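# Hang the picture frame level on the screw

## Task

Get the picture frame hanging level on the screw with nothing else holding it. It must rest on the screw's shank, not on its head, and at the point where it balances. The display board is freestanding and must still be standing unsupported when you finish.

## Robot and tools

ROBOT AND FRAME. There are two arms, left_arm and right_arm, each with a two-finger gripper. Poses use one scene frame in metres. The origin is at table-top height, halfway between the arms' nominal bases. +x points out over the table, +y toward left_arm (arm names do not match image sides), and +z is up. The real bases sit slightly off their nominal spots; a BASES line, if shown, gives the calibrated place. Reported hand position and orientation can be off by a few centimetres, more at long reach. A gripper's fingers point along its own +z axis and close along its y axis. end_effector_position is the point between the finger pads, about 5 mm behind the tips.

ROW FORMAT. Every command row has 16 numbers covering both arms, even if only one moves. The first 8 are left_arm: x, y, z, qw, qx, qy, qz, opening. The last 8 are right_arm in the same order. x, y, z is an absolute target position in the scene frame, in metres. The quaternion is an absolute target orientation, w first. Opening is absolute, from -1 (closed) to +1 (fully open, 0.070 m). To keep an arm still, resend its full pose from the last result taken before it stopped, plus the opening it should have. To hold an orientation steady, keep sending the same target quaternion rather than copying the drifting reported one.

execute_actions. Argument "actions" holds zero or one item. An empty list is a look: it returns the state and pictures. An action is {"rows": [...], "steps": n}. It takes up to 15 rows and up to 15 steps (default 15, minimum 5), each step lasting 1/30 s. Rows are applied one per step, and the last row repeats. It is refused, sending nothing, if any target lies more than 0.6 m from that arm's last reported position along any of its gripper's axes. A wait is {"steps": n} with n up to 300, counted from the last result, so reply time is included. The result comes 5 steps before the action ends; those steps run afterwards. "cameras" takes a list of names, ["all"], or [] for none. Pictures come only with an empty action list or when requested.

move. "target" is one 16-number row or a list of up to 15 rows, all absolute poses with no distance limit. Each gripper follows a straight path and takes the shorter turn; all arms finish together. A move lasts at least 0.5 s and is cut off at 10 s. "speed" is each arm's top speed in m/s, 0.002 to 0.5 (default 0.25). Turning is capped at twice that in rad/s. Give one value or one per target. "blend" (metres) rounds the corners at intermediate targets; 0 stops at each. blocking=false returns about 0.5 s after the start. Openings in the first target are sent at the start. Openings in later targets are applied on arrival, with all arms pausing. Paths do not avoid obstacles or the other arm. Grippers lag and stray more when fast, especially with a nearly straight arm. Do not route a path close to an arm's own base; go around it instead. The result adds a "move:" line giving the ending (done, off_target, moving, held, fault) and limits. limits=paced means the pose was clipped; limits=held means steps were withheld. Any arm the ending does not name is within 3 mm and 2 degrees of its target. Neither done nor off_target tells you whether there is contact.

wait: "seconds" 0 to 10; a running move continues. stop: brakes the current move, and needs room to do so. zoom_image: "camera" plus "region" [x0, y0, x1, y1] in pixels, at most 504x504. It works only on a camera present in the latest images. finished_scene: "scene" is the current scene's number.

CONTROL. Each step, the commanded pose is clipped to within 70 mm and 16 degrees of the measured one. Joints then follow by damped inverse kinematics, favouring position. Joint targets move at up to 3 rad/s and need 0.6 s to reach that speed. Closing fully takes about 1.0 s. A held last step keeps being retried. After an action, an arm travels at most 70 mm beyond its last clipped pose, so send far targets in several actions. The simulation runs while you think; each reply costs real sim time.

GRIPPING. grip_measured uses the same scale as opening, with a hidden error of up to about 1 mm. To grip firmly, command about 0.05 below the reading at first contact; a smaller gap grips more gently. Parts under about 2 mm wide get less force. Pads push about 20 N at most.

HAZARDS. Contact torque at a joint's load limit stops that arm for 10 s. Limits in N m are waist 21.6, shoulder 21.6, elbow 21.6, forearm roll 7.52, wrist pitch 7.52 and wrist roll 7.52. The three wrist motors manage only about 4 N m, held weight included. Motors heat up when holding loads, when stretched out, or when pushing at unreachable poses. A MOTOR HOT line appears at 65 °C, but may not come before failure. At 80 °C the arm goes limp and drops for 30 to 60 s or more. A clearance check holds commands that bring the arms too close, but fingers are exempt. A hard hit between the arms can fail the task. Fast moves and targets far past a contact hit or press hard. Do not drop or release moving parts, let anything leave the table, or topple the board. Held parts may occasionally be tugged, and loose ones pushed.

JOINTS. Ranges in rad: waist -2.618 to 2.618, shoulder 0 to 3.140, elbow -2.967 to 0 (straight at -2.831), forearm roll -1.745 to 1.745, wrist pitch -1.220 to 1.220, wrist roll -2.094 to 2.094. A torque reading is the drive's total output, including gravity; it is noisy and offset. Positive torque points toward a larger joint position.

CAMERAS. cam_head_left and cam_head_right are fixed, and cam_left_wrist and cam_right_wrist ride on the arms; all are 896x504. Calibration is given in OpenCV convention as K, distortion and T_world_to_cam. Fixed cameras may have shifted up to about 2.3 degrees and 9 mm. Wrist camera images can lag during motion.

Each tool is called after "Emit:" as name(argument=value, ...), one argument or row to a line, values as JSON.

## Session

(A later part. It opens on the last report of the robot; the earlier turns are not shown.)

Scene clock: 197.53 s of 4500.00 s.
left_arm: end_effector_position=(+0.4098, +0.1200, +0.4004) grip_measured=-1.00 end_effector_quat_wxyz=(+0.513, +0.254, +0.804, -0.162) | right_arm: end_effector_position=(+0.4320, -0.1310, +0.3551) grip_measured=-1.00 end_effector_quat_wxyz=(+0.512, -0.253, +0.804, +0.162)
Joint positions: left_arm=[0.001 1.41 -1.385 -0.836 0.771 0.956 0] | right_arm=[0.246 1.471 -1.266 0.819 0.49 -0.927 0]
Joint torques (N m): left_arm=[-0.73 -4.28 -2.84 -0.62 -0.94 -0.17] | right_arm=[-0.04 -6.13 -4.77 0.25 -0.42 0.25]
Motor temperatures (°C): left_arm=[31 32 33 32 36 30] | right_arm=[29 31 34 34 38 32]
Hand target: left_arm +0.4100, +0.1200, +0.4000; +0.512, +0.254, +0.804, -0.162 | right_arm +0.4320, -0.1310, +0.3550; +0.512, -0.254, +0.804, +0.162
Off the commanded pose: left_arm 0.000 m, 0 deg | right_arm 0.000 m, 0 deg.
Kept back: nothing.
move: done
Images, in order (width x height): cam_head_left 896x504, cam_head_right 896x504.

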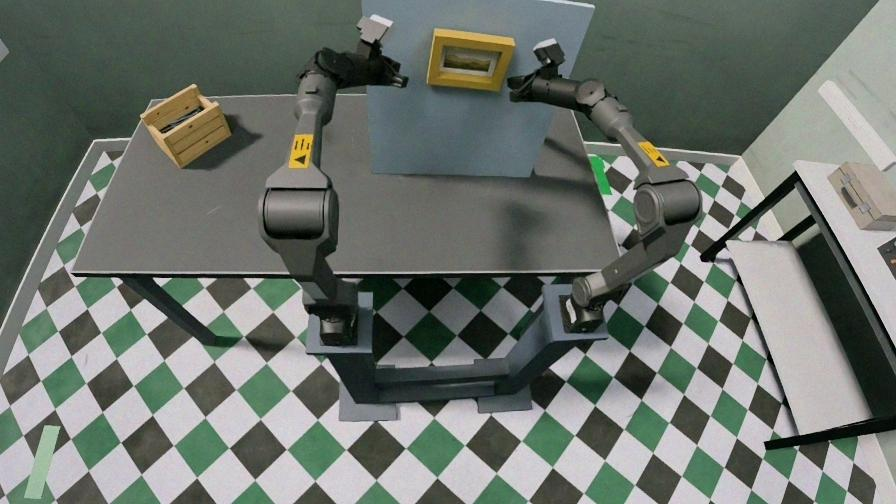

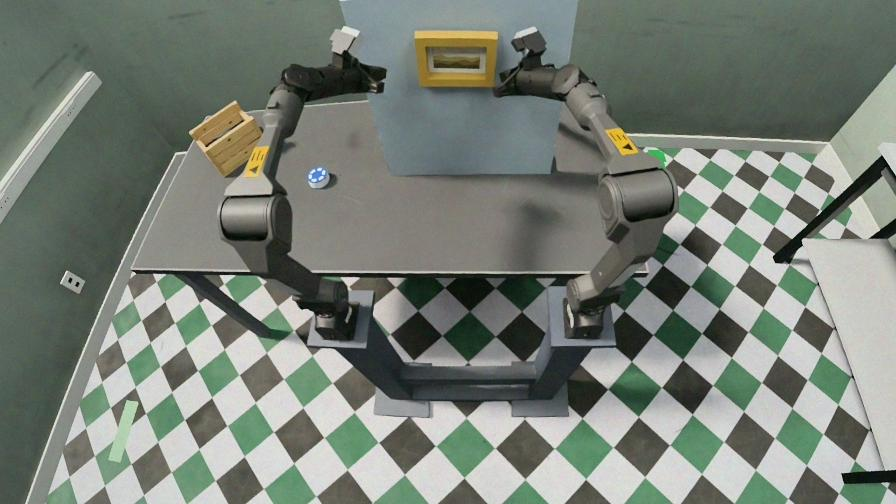

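Emit:
move(
  target=[
    [0.43, 0.10, 0.38, 0.5124, 0.2536, 0.8044, -0.1616, -1, 0.415, -0.155, 0.37, 0.5124, -0.2536, 0.8044, 0.1616, -1],
    [0.452, 0.072, 0.37, 0.5124, 0.2536, 0.8044, -0.1616, -1, 0.415, -0.165, 0.37, 0.5124, -0.2536, 0.8044, 0.1616, -1],
  ],
  speed=0.08,
  blend=0.01,
  cameras=[],
)

Emit:
move(
  target=[
    [0.452, 0.0645, 0.363, 0.5124, 0.2536, 0.8044, -0.1616, -1, 0.415, -0.165, 0.37, 0.5124, -0.2536, 0.8044, 0.1616, -1],
    [0.452, 0.0535, 0.353, 0.5124, 0.2536, 0.8044, -0.1616, -1, 0.415, -0.165, 0.37, 0.5124, -0.2536, 0.8044, 0.1616, -1],
  ],
  speed=0.01,
  blend=0.003,
  cameras=["cam_head_left", "cam_head_right"],
)

Emit:
zoom_image(
  camera="cam_head_right",
  region=[405, 15, 455, 55],
)

Emit:
zoom_image(
  camera="cam_head_right",
  region=[455, 15, 505, 55],
)

Emit:
zoom_image(
  camera="cam_head_left",
  region=[415, 20, 525, 105],
)

Scene clock: 208.40 s of 4500.00 s.
left_arm: end_effector_position=(+0.4523, +0.0715, +0.3694) grip_measured=-1.00 end_effector_quat_wxyz=(+0.512, +0.254, +0.805, -0.162) | right_arm: end_effector_position=(+0.4151, -0.1651, +0.3698) grip_measured=-1.00 end_effector_quat_wxyz=(+0.512, -0.254, +0.804, +0.162)
Joint positions: left_arm=[-0.167 1.566 -1.428 -0.79 0.573 0.899 0] | right_arm=[0.123 1.394 -1.248 0.868 0.621 -0.998 0]
Joint torques (N m): left_arm=[0.48 -6.94 -3.39 -0.49 -0.64 0.02] | right_arm=[0.54 -5.58 -3.79 0.39 -0.41 0.15]
Motor temperatures (°C): left_arm=[31 32 33 32 36 30] | right_arm=[29 31 33 34 38 32]
Hand target: left_arm +0.4520, +0.0720, +0.3700; +0.512, +0.254, +0.804, -0.162 | right_arm +0.4150, -0.1650, +0.3700; +0.512, -0.254, +0.804, +0.162
Off the commanded pose: left_arm 0.001 m, 0 deg | right_arm 0.000 m, 0 deg.
Kept back: nothing.
move: done
No camera images: "cameras" was empty.

Scene clock: 211.13 s of 4500.00 s.
left_arm: end_effector_position=(+0.4520, +0.0535, +0.3535) grip_measured=-1.00 end_effector_quat_wxyz=(+0.513, +0.254, +0.804, -0.161) | right_arm: end_effector_position=(+0.4151, -0.1651, +0.3698) grip_measured=-1.00 end_effector_quat_wxyz=(+0.512, -0.254, +0.804, +0.162)
Joint positions: left_arm=[-0.228 1.576 -1.375 -0.801 0.483 0.906 0] | right_arm=[0.123 1.394 -1.248 0.868 0.621 -0.998 0]
Joint torques (N m): left_arm=[-0.52 -5.68 -3.01 -0.47 -0.89 0.04] | right_arm=[0.7 -5.59 -4.03 0.37 -0.53 0.25]
Motor temperatures (°C): left_arm=[31 32 33 32 36 30] | right_arm=[29 31 33 34 38 32]
Hand target: left_arm +0.4520, +0.0535, +0.3530; +0.512, +0.254, +0.804, -0.162 | right_arm +0.4150, -0.1650, +0.3700; +0.512, -0.254, +0.804, +0.162
Off the commanded pose: left_arm 0.000 m, 0 deg | right_arm 0.000 m, 0 deg.
Kept back: nothing.
move: done
Images, in order (width x height): cam_head_left 896x504, cam_head_right 896x504.

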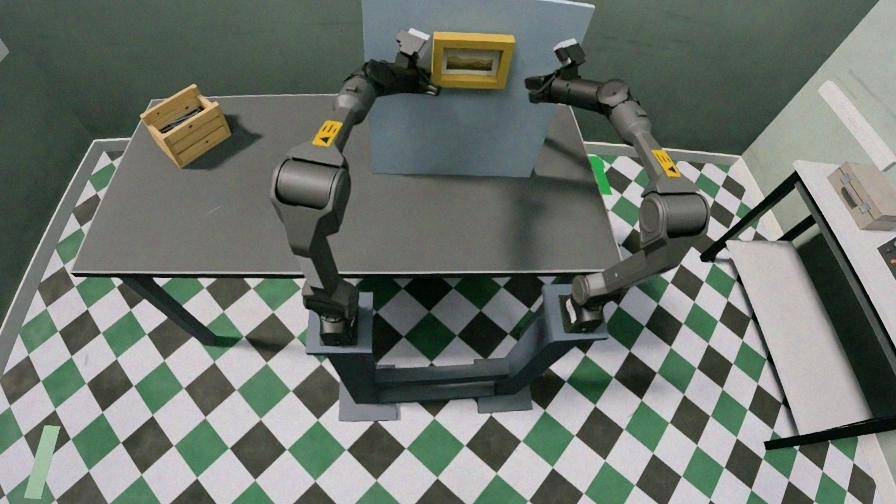

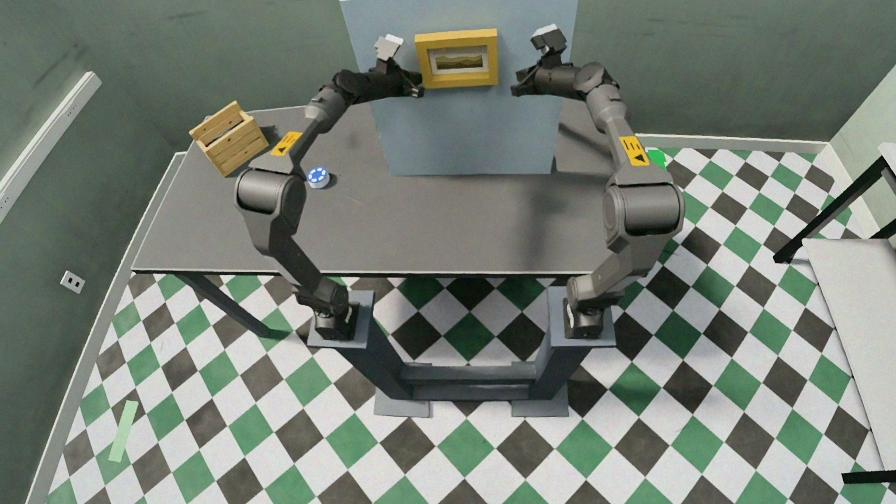

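Scaled by 10.080 from the camera's 896x504 image, which has a finer 1280x720 frame.

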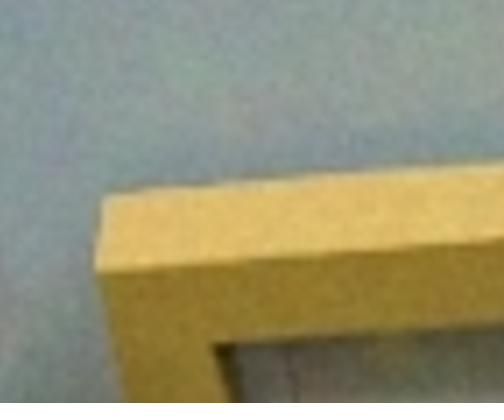

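Scaled by 10.080 from the camera's 896x504 image, which has a finer 1280x720 frame.

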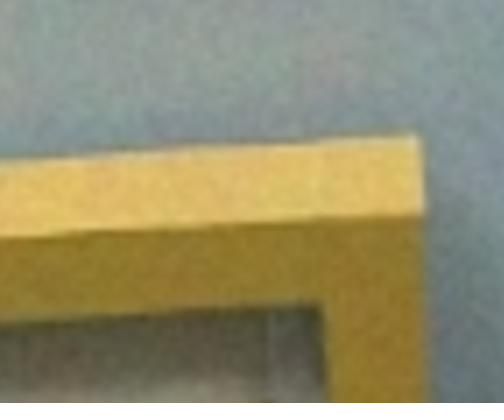

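Scaled by 4.582 from the camera's 896x504 image, which has a finer 1280x720 frame.

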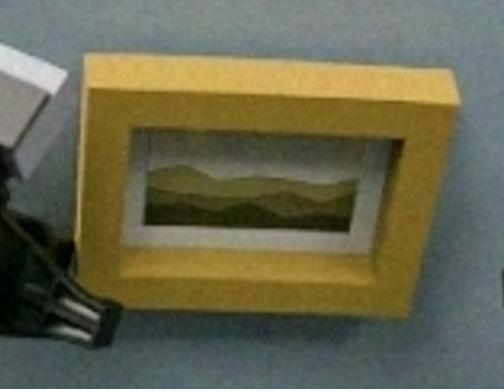

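Emit:
move(
  target=[0.452, 0.065, 0.364, 0.5124, 0.2536, 0.8044, -0.1616, -1, 0.415, -0.165, 0.37, 0.5124, -0.2536, 0.8044, 0.1616, -1],
  speed=0.008,
  cameras=["cam_head_left", "cam_head_right"],
)

Emit:
zoom_image(
  camera="cam_head_right",
  region=[405, 15, 455, 55],
)

Emit:
zoom_image(
  camera="cam_head_right",
  region=[455, 15, 505, 55],
)

Emit:
zoom_image(
  camera="cam_head_left",
  region=[425, 15, 475, 55],
)

Emit:
zoom_image(
  camera="cam_head_left",
  region=[475, 15, 525, 55],
)

Scene clock: 213.83 s of 4500.00 s.
left_arm: end_effector_position=(+0.4519, +0.0647, +0.3640) grip_measured=-1.00 end_effector_quat_wxyz=(+0.512, +0.254, +0.804, -0.162) | right_arm: end_effector_position=(+0.4151, -0.1651, +0.3698) grip_measured=-1.00 end_effector_quat_wxyz=(+0.512, -0.254, +0.804, +0.162)
Joint positions: left_arm=[-0.19 1.568 -1.408 -0.792 0.54 0.9 0] | right_arm=[0.123 1.394 -1.248 0.868 0.621 -0.998 0]
Joint torques (N m): left_arm=[0.28 -7.39 -3.89 -0.26 -0.74 -0.2] | right_arm=[0.7 -5.59 -4.26 0.36 -0.52 0.23]
Motor temperatures (°C): left_arm=[31 32 33 32 36 30] | right_arm=[29 31 33 34 38 31]
Hand target: left_arm +0.4520, +0.0650, +0.3640; +0.512, +0.254, +0.804, -0.162 | right_arm +0.4150, -0.1650, +0.3700; +0.512, -0.254, +0.804, +0.162
Off the commanded pose: left_arm 0.000 m, 0 deg | right_arm 0.000 m, 0 deg.
Kept back: nothing.
move: done
Images, in order (width x height): cam_head_left 896x504, cam_head_right 896x504.

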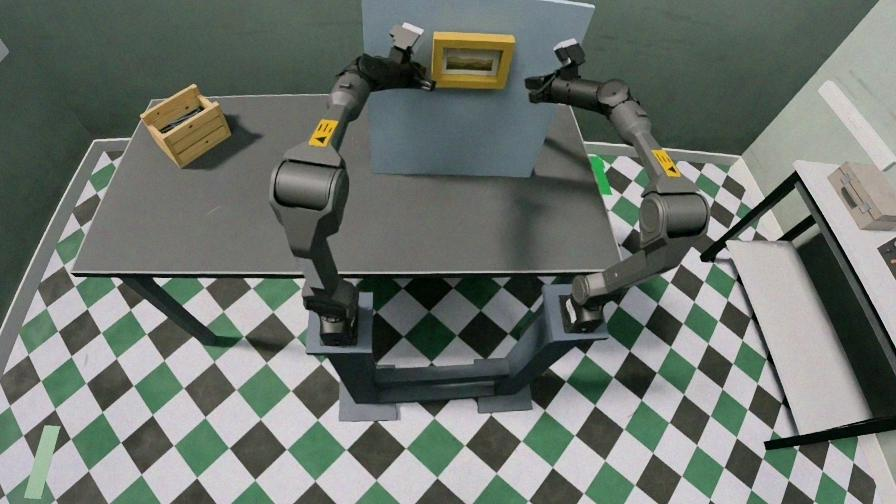

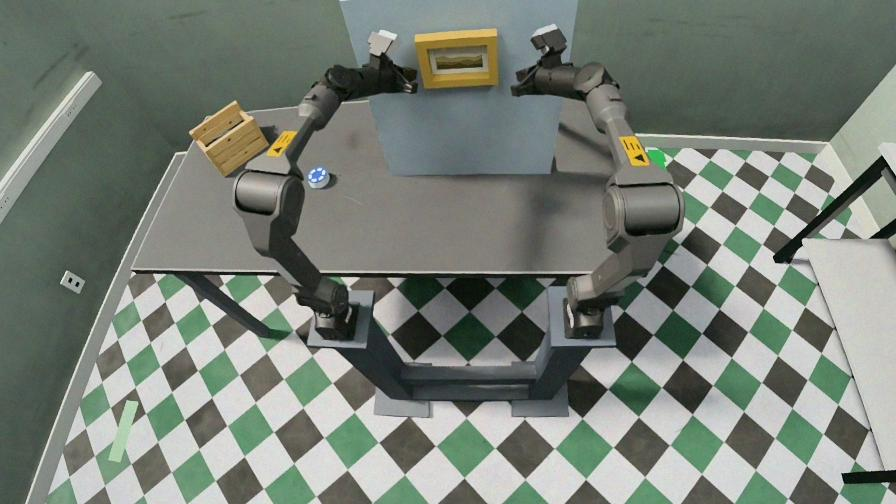

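Scaled by 10.080 from the camera's 896x504 image, which has a finer 1280x720 frame.

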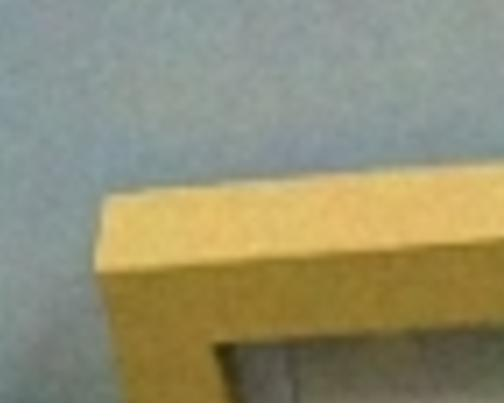

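Scaled by 10.080 from the camera's 896x504 image, which has a finer 1280x720 frame.

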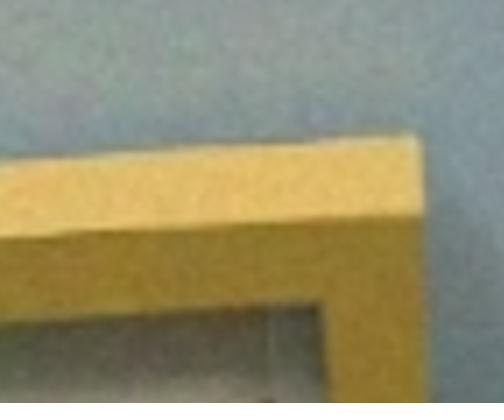

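Scaled by 10.080 from the camera's 896x504 image, which has a finer 1280x720 frame.

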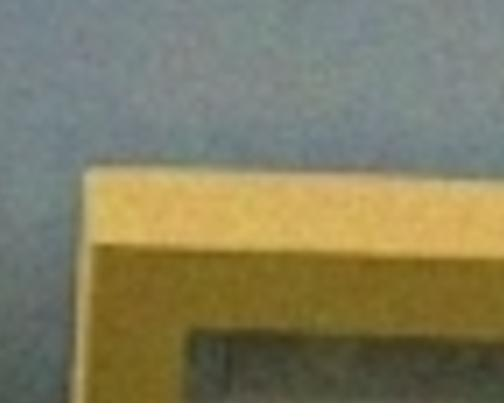

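Scaled by 10.080 from the camera's 896x504 image, which has a finer 1280x720 frame.

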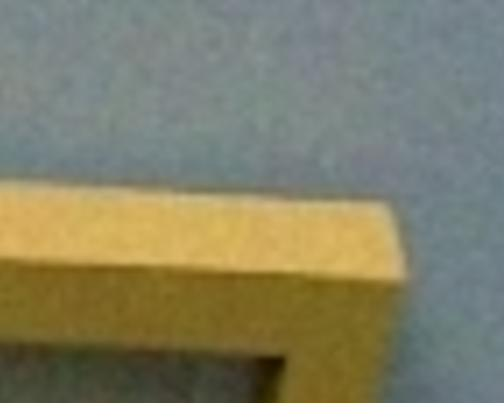

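Emit:
move(
  target=[
    [0.43, 0.10, 0.38, 0.5124, 0.2536, 0.8044, -0.1616, -1, 0.425, -0.155, 0.362, 0.5124, -0.2536, 0.8044, 0.1616, -1],
    [0.41, 0.12, 0.40, 0.5124, 0.2536, 0.8044, -0.1616, -1, 0.432, -0.143, 0.360, 0.5124, -0.2536, 0.8044, 0.1616, -1],
  ],
  speed=0.08,
  blend=0.01,
  cameras=[],
)

Emit:
move(
  target=[
    [0.41, 0.12, 0.40, 0.5124, 0.2536, 0.8044, -0.1616, -1, 0.432, -0.134, 0.358, 0.5124, -0.2536, 0.8044, 0.1616, -1],
    [0.41, 0.12, 0.40, 0.5124, 0.2536, 0.8044, -0.1616, -1, 0.432, -0.1252, 0.350, 0.5124, -0.2536, 0.8044, 0.1616, -1],
  ],
  speed=0.01,
  blend=0.003,
  cameras=["cam_head_left", "cam_head_right"],
)

Emit:
zoom_image(
  camera="cam_head_right",
  region=[405, 15, 455, 55],
)

Emit:
zoom_image(
  camera="cam_head_right",
  region=[455, 15, 505, 55],
)

Emit:
zoom_image(
  camera="cam_head_left",
  region=[425, 15, 475, 55],
)

Emit:
zoom_image(
  camera="cam_head_left",
  region=[475, 15, 525, 55],
)

Scene clock: 216.87 s of 4500.00 s.
left_arm: end_effector_position=(+0.4096, +0.1203, +0.4005) grip_measured=-1.00 end_effector_quat_wxyz=(+0.513, +0.254, +0.804, -0.161) | right_arm: end_effector_position=(+0.4321, -0.1429, +0.3600) grip_measured=-1.00 end_effector_quat_wxyz=(+0.512, -0.254, +0.804, +0.162)
Joint positions: left_arm=[0.002 1.409 -1.384 -0.835 0.772 0.956 0] | right_arm=[0.202 1.463 -1.277 0.841 0.535 -0.959 0]
Joint torques (N m): left_arm=[-0.72 -4.72 -3.3 -0.41 -0.95 -0.19] | right_arm=[-0.47 -5.24 -4.58 0.44 -0.38 -0.02]
Motor temperatures (°C): left_arm=[31 32 33 32 36 30] | right_arm=[29 31 33 34 38 31]
Hand target: left_arm +0.4100, +0.1200, +0.4000; +0.512, +0.254, +0.804, -0.162 | right_arm +0.4320, -0.1430, +0.3600; +0.512, -0.254, +0.804, +0.162
Off the commanded pose: left_arm 0.001 m, 0 deg | right_arm 0.000 m, 0 deg.
Kept back: nothing.
move: done
No camera images: "cameras" was empty.

Scene clock: 219.20 s of 4500.00 s.
left_arm: end_effector_position=(+0.4098, +0.1200, +0.4002) grip_measured=-1.00 end_effector_quat_wxyz=(+0.513, +0.254, +0.804, -0.161) | right_arm: end_effector_position=(+0.4319, -0.1252, +0.3503) grip_measured=-1.00 end_effector_quat_wxyz=(+0.513, -0.254, +0.804, +0.162)
Joint positions: left_arm=[0.001 1.41 -1.384 -0.835 0.771 0.956 0] | right_arm=[0.268 1.476 -1.252 0.821 0.46 -0.926 0]
Joint torques (N m): left_arm=[-0.67 -4.25 -2.85 -0.5 -0.93 -0.19] | right_arm=[0.41 -4.54 -3.93 0.4 -0.48 -0.13]
Motor temperatures (°C): left_arm=[31 32 33 32 36 30] | right_arm=[29 31 33 34 38 31]
Hand target: left_arm +0.4100, +0.1200, +0.4000; +0.512, +0.254, +0.804, -0.162 | right_arm +0.4320, -0.1252, +0.3500; +0.512, -0.254, +0.804, +0.162
Off the commanded pose: left_arm 0.000 m, 0 deg | right_arm 0.000 m, 0 deg.
Kept back: nothing.
move: done
Images, in order (width x height): cam_head_left 896x504, cam_head_right 896x504.

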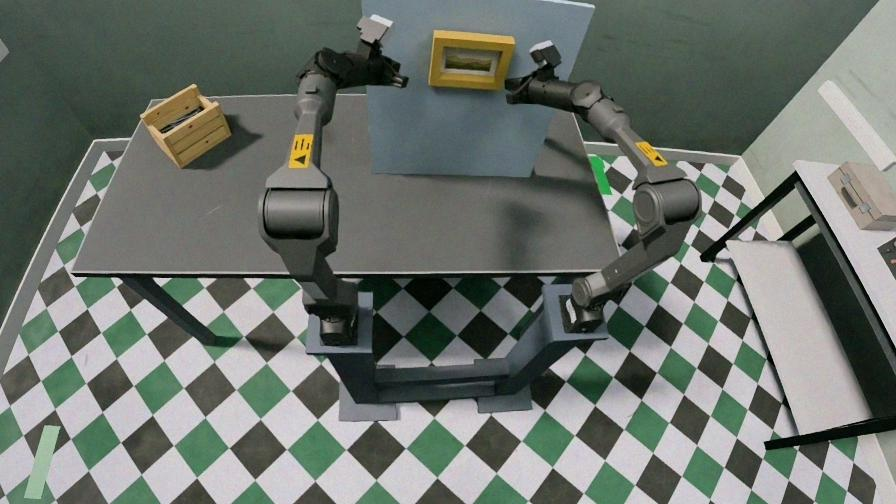

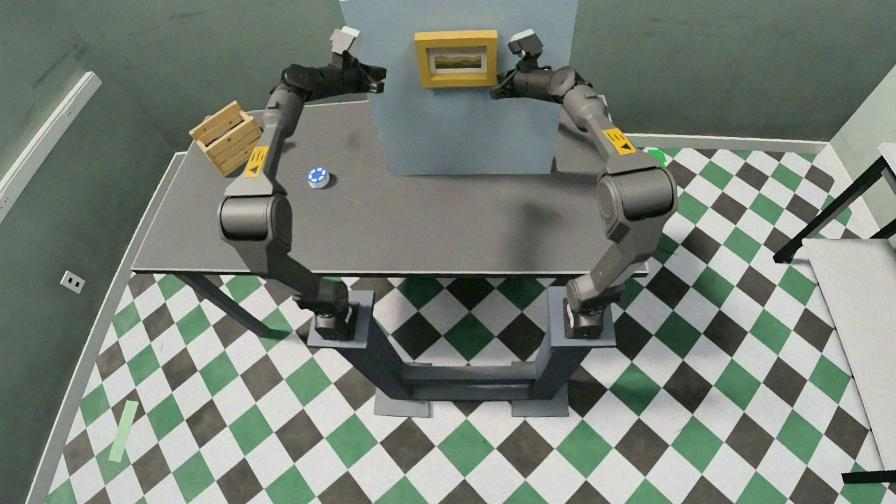

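Scaled by 10.080 from the camera's 896x504 image, which has a finer 1280x720 frame.

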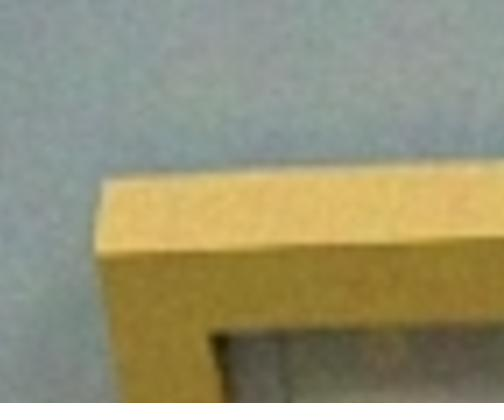

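Scaled by 10.080 from the camera's 896x504 image, which has a finer 1280x720 frame.

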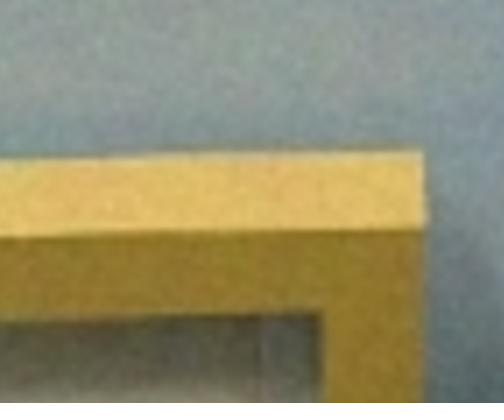

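Scaled by 10.080 from the camera's 896x504 image, which has a finer 1280x720 frame.

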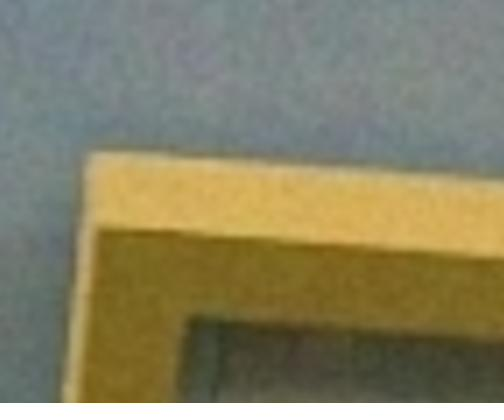

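Scaled by 10.080 from the camera's 896x504 image, which has a finer 1280x720 frame.

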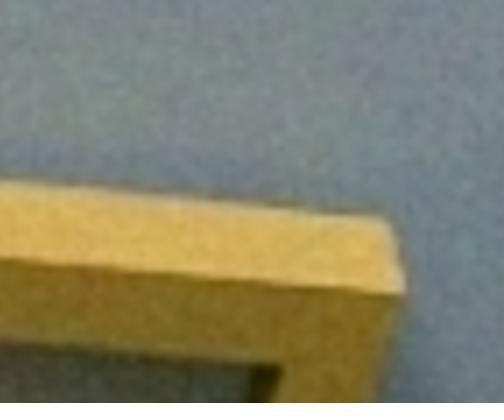

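Emit:
move(
  target=[0.41, 0.12, 0.40, 0.5124, 0.2536, 0.8044, -0.1616, -1, 0.432, -0.136, 0.36, 0.5124, -0.2536, 0.8044, 0.1616, -1],
  speed=0.01,
  cameras=[],
)

Emit:
move(
  target=[
    [0.40, 0.13, 0.43, 0.6, 0.23, 0.73, -0.19, 0.0, 0.41, -0.16, 0.38, 0.5124, -0.2536, 0.8044, 0.1616, -1],
    [0.325, 0.09, 0.463, 0.686, 0.2089, 0.6625, -0.2163, 0.98, 0.30, -0.13, 0.45, 0.686, -0.2089, 0.6625, 0.2163, 0.98],
  ],
  speed=0.12,
  blend=0.02,
)

Scene clock: 221.40 s of 4500.00 s.
left_arm: end_effector_position=(+0.4098, +0.1200, +0.4002) grip_measured=-1.00 end_effector_quat_wxyz=(+0.513, +0.254, +0.804, -0.161) | right_arm: end_effector_position=(+0.4320, -0.1359, +0.3598) grip_measured=-1.00 end_effector_quat_wxyz=(+0.512, -0.253, +0.805, +0.162)
Joint positions: left_arm=[0.001 1.41 -1.384 -0.835 0.771 0.956 0] | right_arm=[0.228 1.468 -1.282 0.814 0.517 -0.924 0]
Joint torques (N m): left_arm=[-0.74 -4.33 -2.9 -0.54 -0.95 -0.16] | right_arm=[-0.07 -6.04 -4.7 0.27 -0.43 0.26]
Motor temperatures (°C): left_arm=[31 32 33 32 36 30] | right_arm=[29 31 33 34 38 31]
Hand target: left_arm +0.4100, +0.1200, +0.4000; +0.512, +0.254, +0.804, -0.162 | right_arm +0.4320, -0.1360, +0.3600; +0.512, -0.254, +0.804, +0.162
Off the commanded pose: left_arm 0.000 m, 0 deg | right_arm 0.000 m, 0 deg.
Kept back: nothing.
move: done
No camera images: "cameras" was empty.

Scene clock: 225.90 s of 4500.00 s.
left_arm: end_effector_position=(+0.3250, +0.0901, +0.4629) grip_measured=+0.98 end_effector_quat_wxyz=(+0.686, +0.209, +0.663, -0.216) | right_arm: end_effector_position=(+0.3000, -0.1300, +0.4499) grip_measured=+0.98 end_effector_quat_wxyz=(+0.684, -0.210, +0.664, +0.216)
Joint positions: left_arm=[-0.131 1.04 -0.947 -1.658 0.476 1.651 0.069] | right_arm=[0.437 0.944 -0.85 1.751 0.202 -1.748 0.069]
Joint torques (N m): left_arm=[0.56 -1.68 -3.92 -0.34 0.19 -0.19] | right_arm=[-0.45 -0.42 -4.41 0.22 0.22 0.26]
Motor temperatures (°C): left_arm=[31 32 33 32 36 30] | right_arm=[29 31 33 34 38 31]
Hand target: left_arm +0.3250, +0.0900, +0.4630; +0.686, +0.209, +0.663, -0.216 | right_arm +0.3000, -0.1301, +0.4501; +0.684, -0.210, +0.664, +0.216
Off the commanded pose: left_arm 0.000 m, 0 deg | right_arm 0.000 m, 0 deg.
joint sent to its limit (right arm) — joint 4 (forearm roll), upper limit.
Kept back: nothing.
move: done
camera_calibration:
cam_left_wrist: T_world_to_cam=[[-0.553603, -0.832715, -0.0104669, 0.263357], [-0.437274, 0.301358, -0.847334, 0.507799], [0.708742, -0.46451, -0.530957, 0.178964], [0, 0, 0, 1]] pos_world=[0.241003, 0.149403, 0.528054]
cam_right_wrist: T_world_to_cam=[[0.566638, -0.823041, -0.0390493, -0.258823], [-0.501194, -0.306665, -0.809173, 0.468286], [0.654007, 0.478079, -0.586272, 0.248089], [0, 0, 0, 1]] pos_world=[0.21911, -0.188021, 0.514265]

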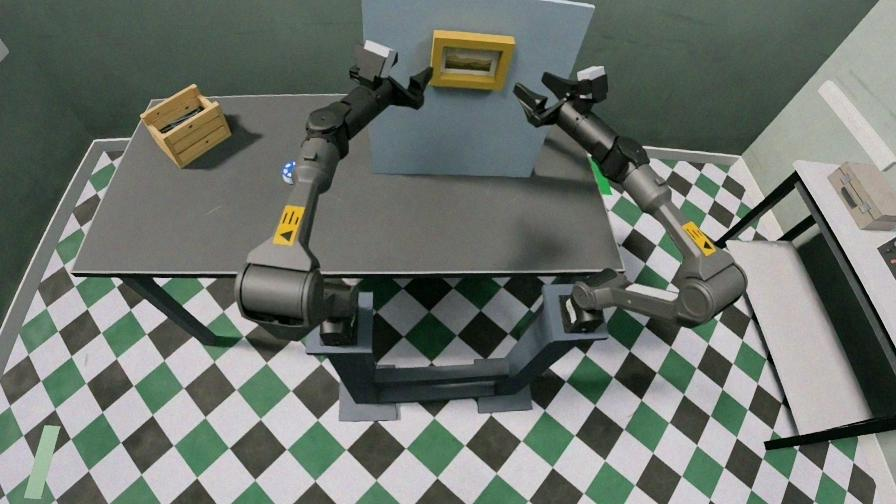

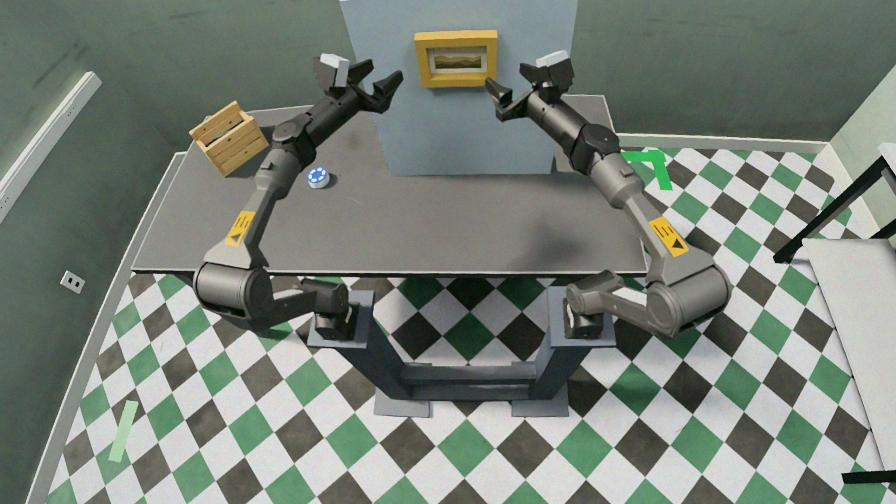

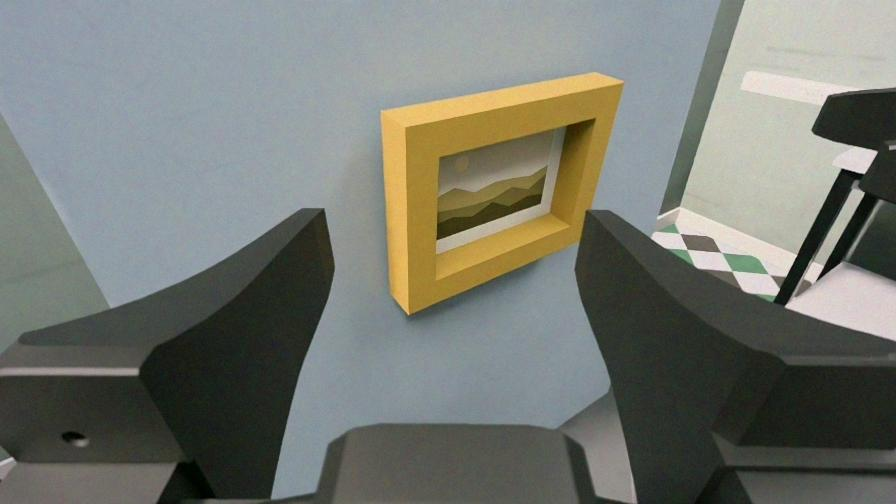

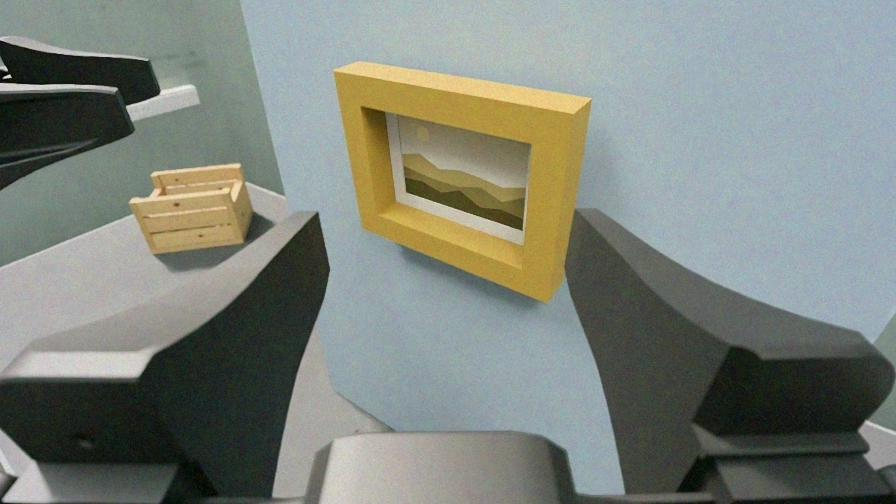

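Emit:
zoom_image(
  camera="cam_left_wrist",
  region=[370, 60, 640, 330],
)

Emit:
zoom_image(
  camera="cam_right_wrist",
  region=[325, 50, 595, 320],
)

Emit:
zoom_image(
  camera="cam_left_wrist",
  region=[640, 0, 740, 220],
)

Emit:
zoom_image(
  camera="cam_right_wrist",
  region=[220, 0, 320, 220],
)

Scaled by 1.867 from the camera's 896x504 image, which has a finer 1280x720 frame.

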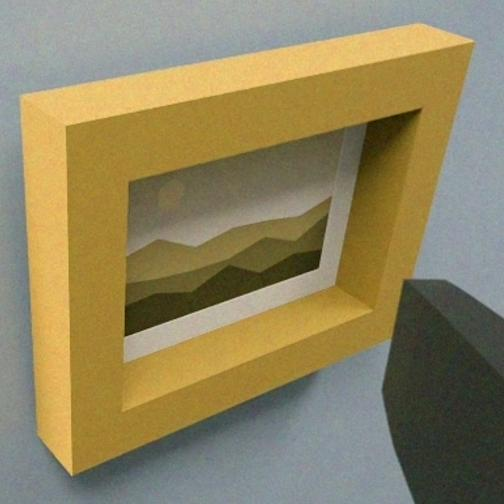

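Scaled by 1.867 from the camera's 896x504 image, which has a finer 1280x720 frame.

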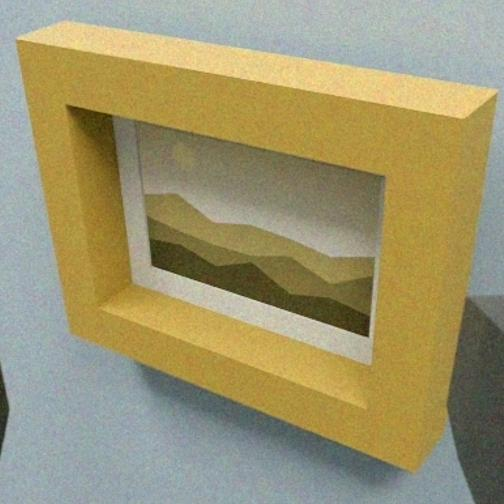

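Scaled by 2.291 from the camera's 896x504 image, which has a finer 1280x720 frame.

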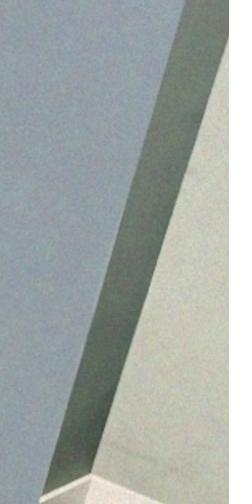

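Scaled by 2.291 from the camera's 896x504 image, which has a finer 1280x720 frame.

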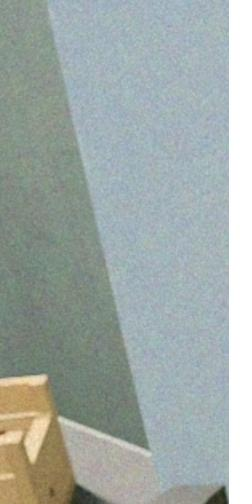

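Emit:
move(
  target=[
    [0.40, 0.12, 0.455, 0.5, 0.0, 0.78, -0.37, 0.98, 0.30, -0.13, 0.45, 0.684, -0.210, 0.664, 0.216, 0.98],
    [0.446, 0.09, 0.445, 0.2424, -0.1815, 0.7457, -0.5858, 0.98, 0.30, -0.13, 0.45, 0.684, -0.210, 0.664, 0.216, 0.98],
  ],
  speed=0.12,
  blend=0.02,
  cameras=["cam_left_wrist", "cam_head_right"],
)

Scene clock: 235.53 s of 4500.00 s.
left_arm: end_effector_position=(+0.4461, +0.0897, +0.4448) grip_measured=+0.98 end_effector_quat_wxyz=(+0.243, -0.183, +0.749, -0.589) | right_arm: end_effector_position=(+0.3000, -0.1300, +0.4498) grip_measured=+0.98 end_effector_quat_wxyz=(+0.684, -0.210, +0.664, +0.216)
Joint positions: left_arm=[0.098 1.672 -1.649 -1.315 1.059 -0.032 0.069] | right_arm=[0.437 0.944 -0.85 1.748 0.202 -1.746 0.069]
Joint torques (N m): left_arm=[0.5 -6.73 -3.41 -0.65 -0.32 0.09] | right_arm=[0.08 -0.48 -4.98 0.1 0.23 0.23]
Motor temperatures (°C): left_arm=[31 32 33 32 36 30] | right_arm=[29 31 34 34 38 31]
Hand target: left_arm +0.4460, +0.0900, +0.4450; +0.243, -0.182, +0.749, -0.588 | right_arm +0.3000, -0.1300, +0.4500; +0.684, -0.210, +0.664, +0.216
Off the commanded pose: left_arm 0.000 m, 0 deg | right_arm 0.000 m, 0 deg.
Kept back: nothing.
move: done
camera_calibration:
cam_left_wrist: T_world_to_cam=[[-0.0079143, -0.264506, 0.964352, -0.398192], [-0.999709, -0.0198683, -0.013654, 0.454369], [0.0227716, -0.964179, -0.264272, 0.315577], [0, 0, 0, 1]] pos_world=[0.4439, 0.207976, 0.4736]
Images, in order (width x height): cam_head_right 896x504, cam_left_wrist 896x504.

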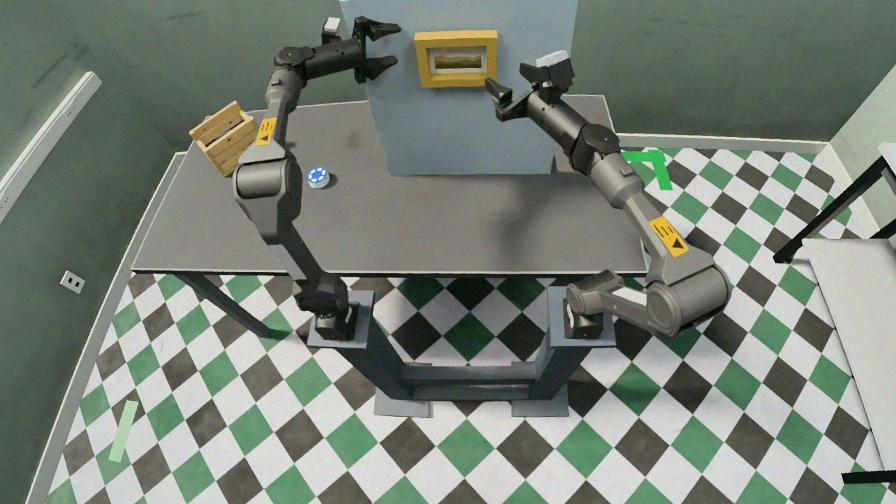

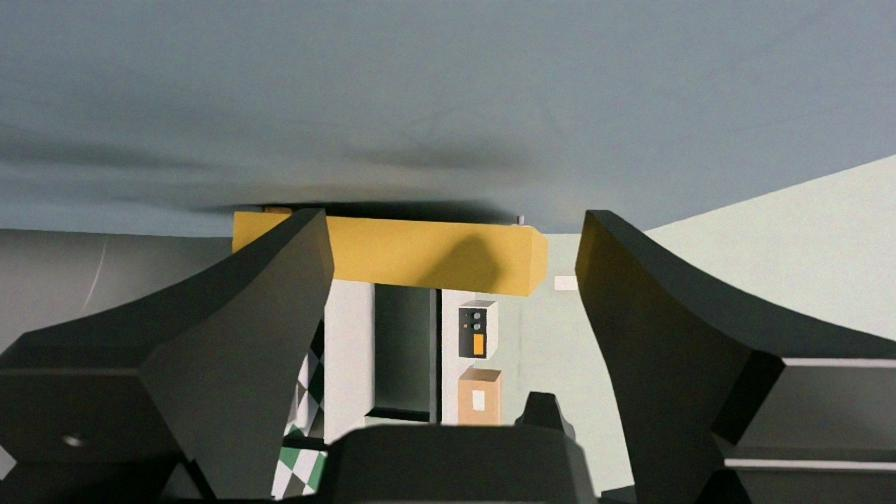

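Emit:
zoom_image(
  camera="cam_left_wrist",
  region=[420, 190, 580, 300],
)

Emit:
zoom_image(
  camera="cam_left_wrist",
  region=[220, 190, 380, 300],
)

Scaled by 3.150 from the camera's 896x504 image, which has a finer 1280x720 frame.

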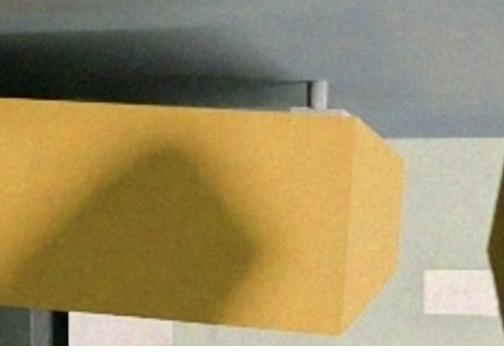

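Scaled by 3.150 from the camera's 896x504 image, which has a finer 1280x720 frame.

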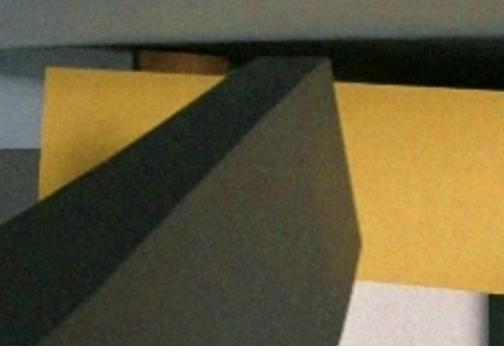

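Emit:
zoom_image(
  camera="cam_left_wrist",
  region=[500, 205, 550, 235],
)

Scaled by 10.080 from the camera's 896x504 image, which has a finer 1280x720 frame.

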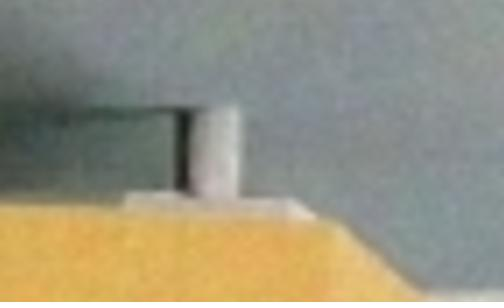

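Emit:
move(
  target=[0.446, 0.105, 0.390, 0.195, -0.195, 0.680, -0.680, 0.98, 0.30, -0.13, 0.45, 0.684, -0.210, 0.664, 0.216, 0.98],
  speed=0.08,
  cameras=["cam_left_wrist", "cam_head_left", "cam_head_right"],
)

Emit:
zoom_image(
  camera="cam_left_wrist",
  region=[480, 180, 600, 280],
)

Scene clock: 240.33 s of 4500.00 s.
left_arm: end_effector_position=(+0.4461, +0.1050, +0.3894) grip_measured=+0.98 end_effector_quat_wxyz=(+0.194, -0.195, +0.680, -0.680) | right_arm: end_effector_position=(+0.3000, -0.1300, +0.4498) grip_measured=+0.98 end_effector_quat_wxyz=(+0.684, -0.210, +0.664, +0.216)
Joint positions: left_arm=[0.178 1.735 -1.342 -1.692 1.204 0.327 0.069] | right_arm=[0.437 0.944 -0.85 1.748 0.202 -1.746 0.069]
Joint torques (N m): left_arm=[0.06 -7.31 -3.57 -0.66 0.18 -0.14] | right_arm=[0.61 -0.53 -4.96 0.14 0.21 0.2]
Motor temperatures (°C): left_arm=[31 32 33 32 35 30] | right_arm=[29 30 34 34 38 31]
Hand target: left_arm +0.4460, +0.1050, +0.3900; +0.195, -0.195, +0.680, -0.680 | right_arm +0.3000, -0.1300, +0.4500; +0.684, -0.210, +0.664, +0.216
Off the commanded pose: left_arm 0.001 m, 0 deg | right_arm 0.000 m, 0 deg.
Kept back: nothing.
move: done
camera_calibration:
cam_left_wrist: T_world_to_cam=[[0.00375254, -0.0249785, 0.999681, -0.384757], [-0.999334, 0.0361868, 0.00465542, 0.440763], [-0.0362915, -0.999033, -0.0248261, 0.252514], [0, 0, 0, 1]] pos_world=[0.451078, 0.22671, 0.388851]
Images, in order (width x height): cam_head_left 896x504, cam_head_right 896x504, cam_left_wrist 896x504.

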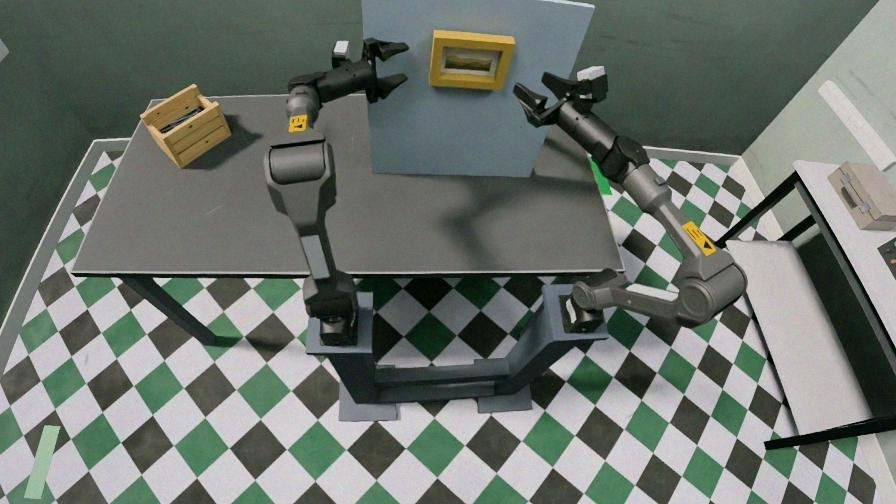

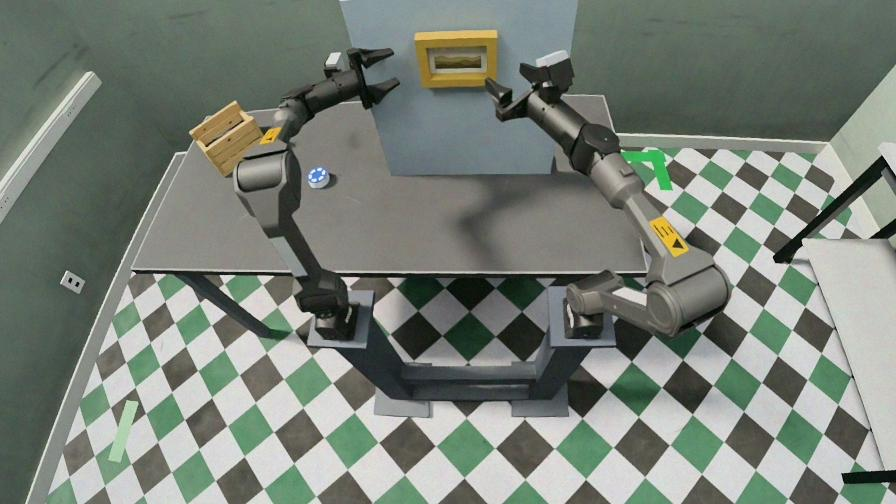

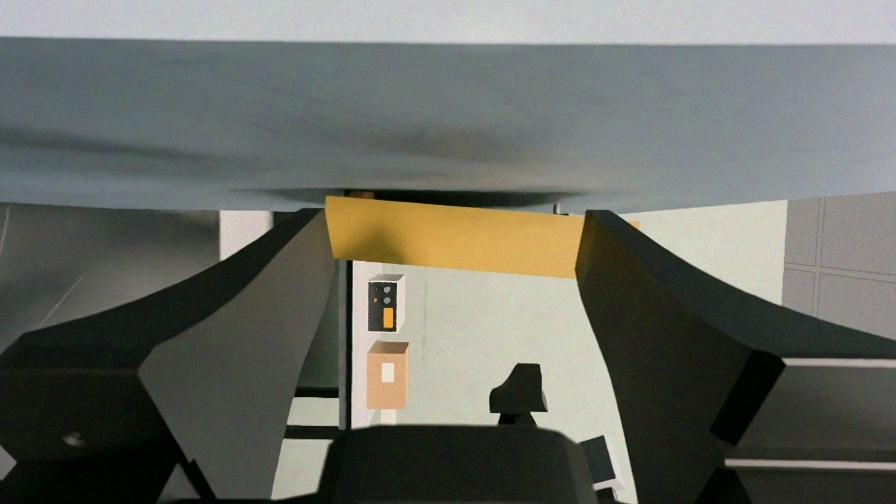

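Scaled by 4.200 from the camera's 896x504 image, which has a finer 1280x720 frame.

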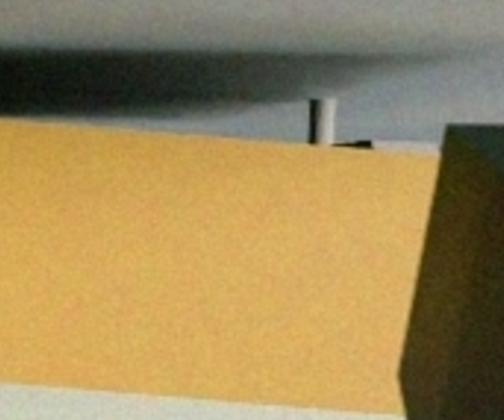

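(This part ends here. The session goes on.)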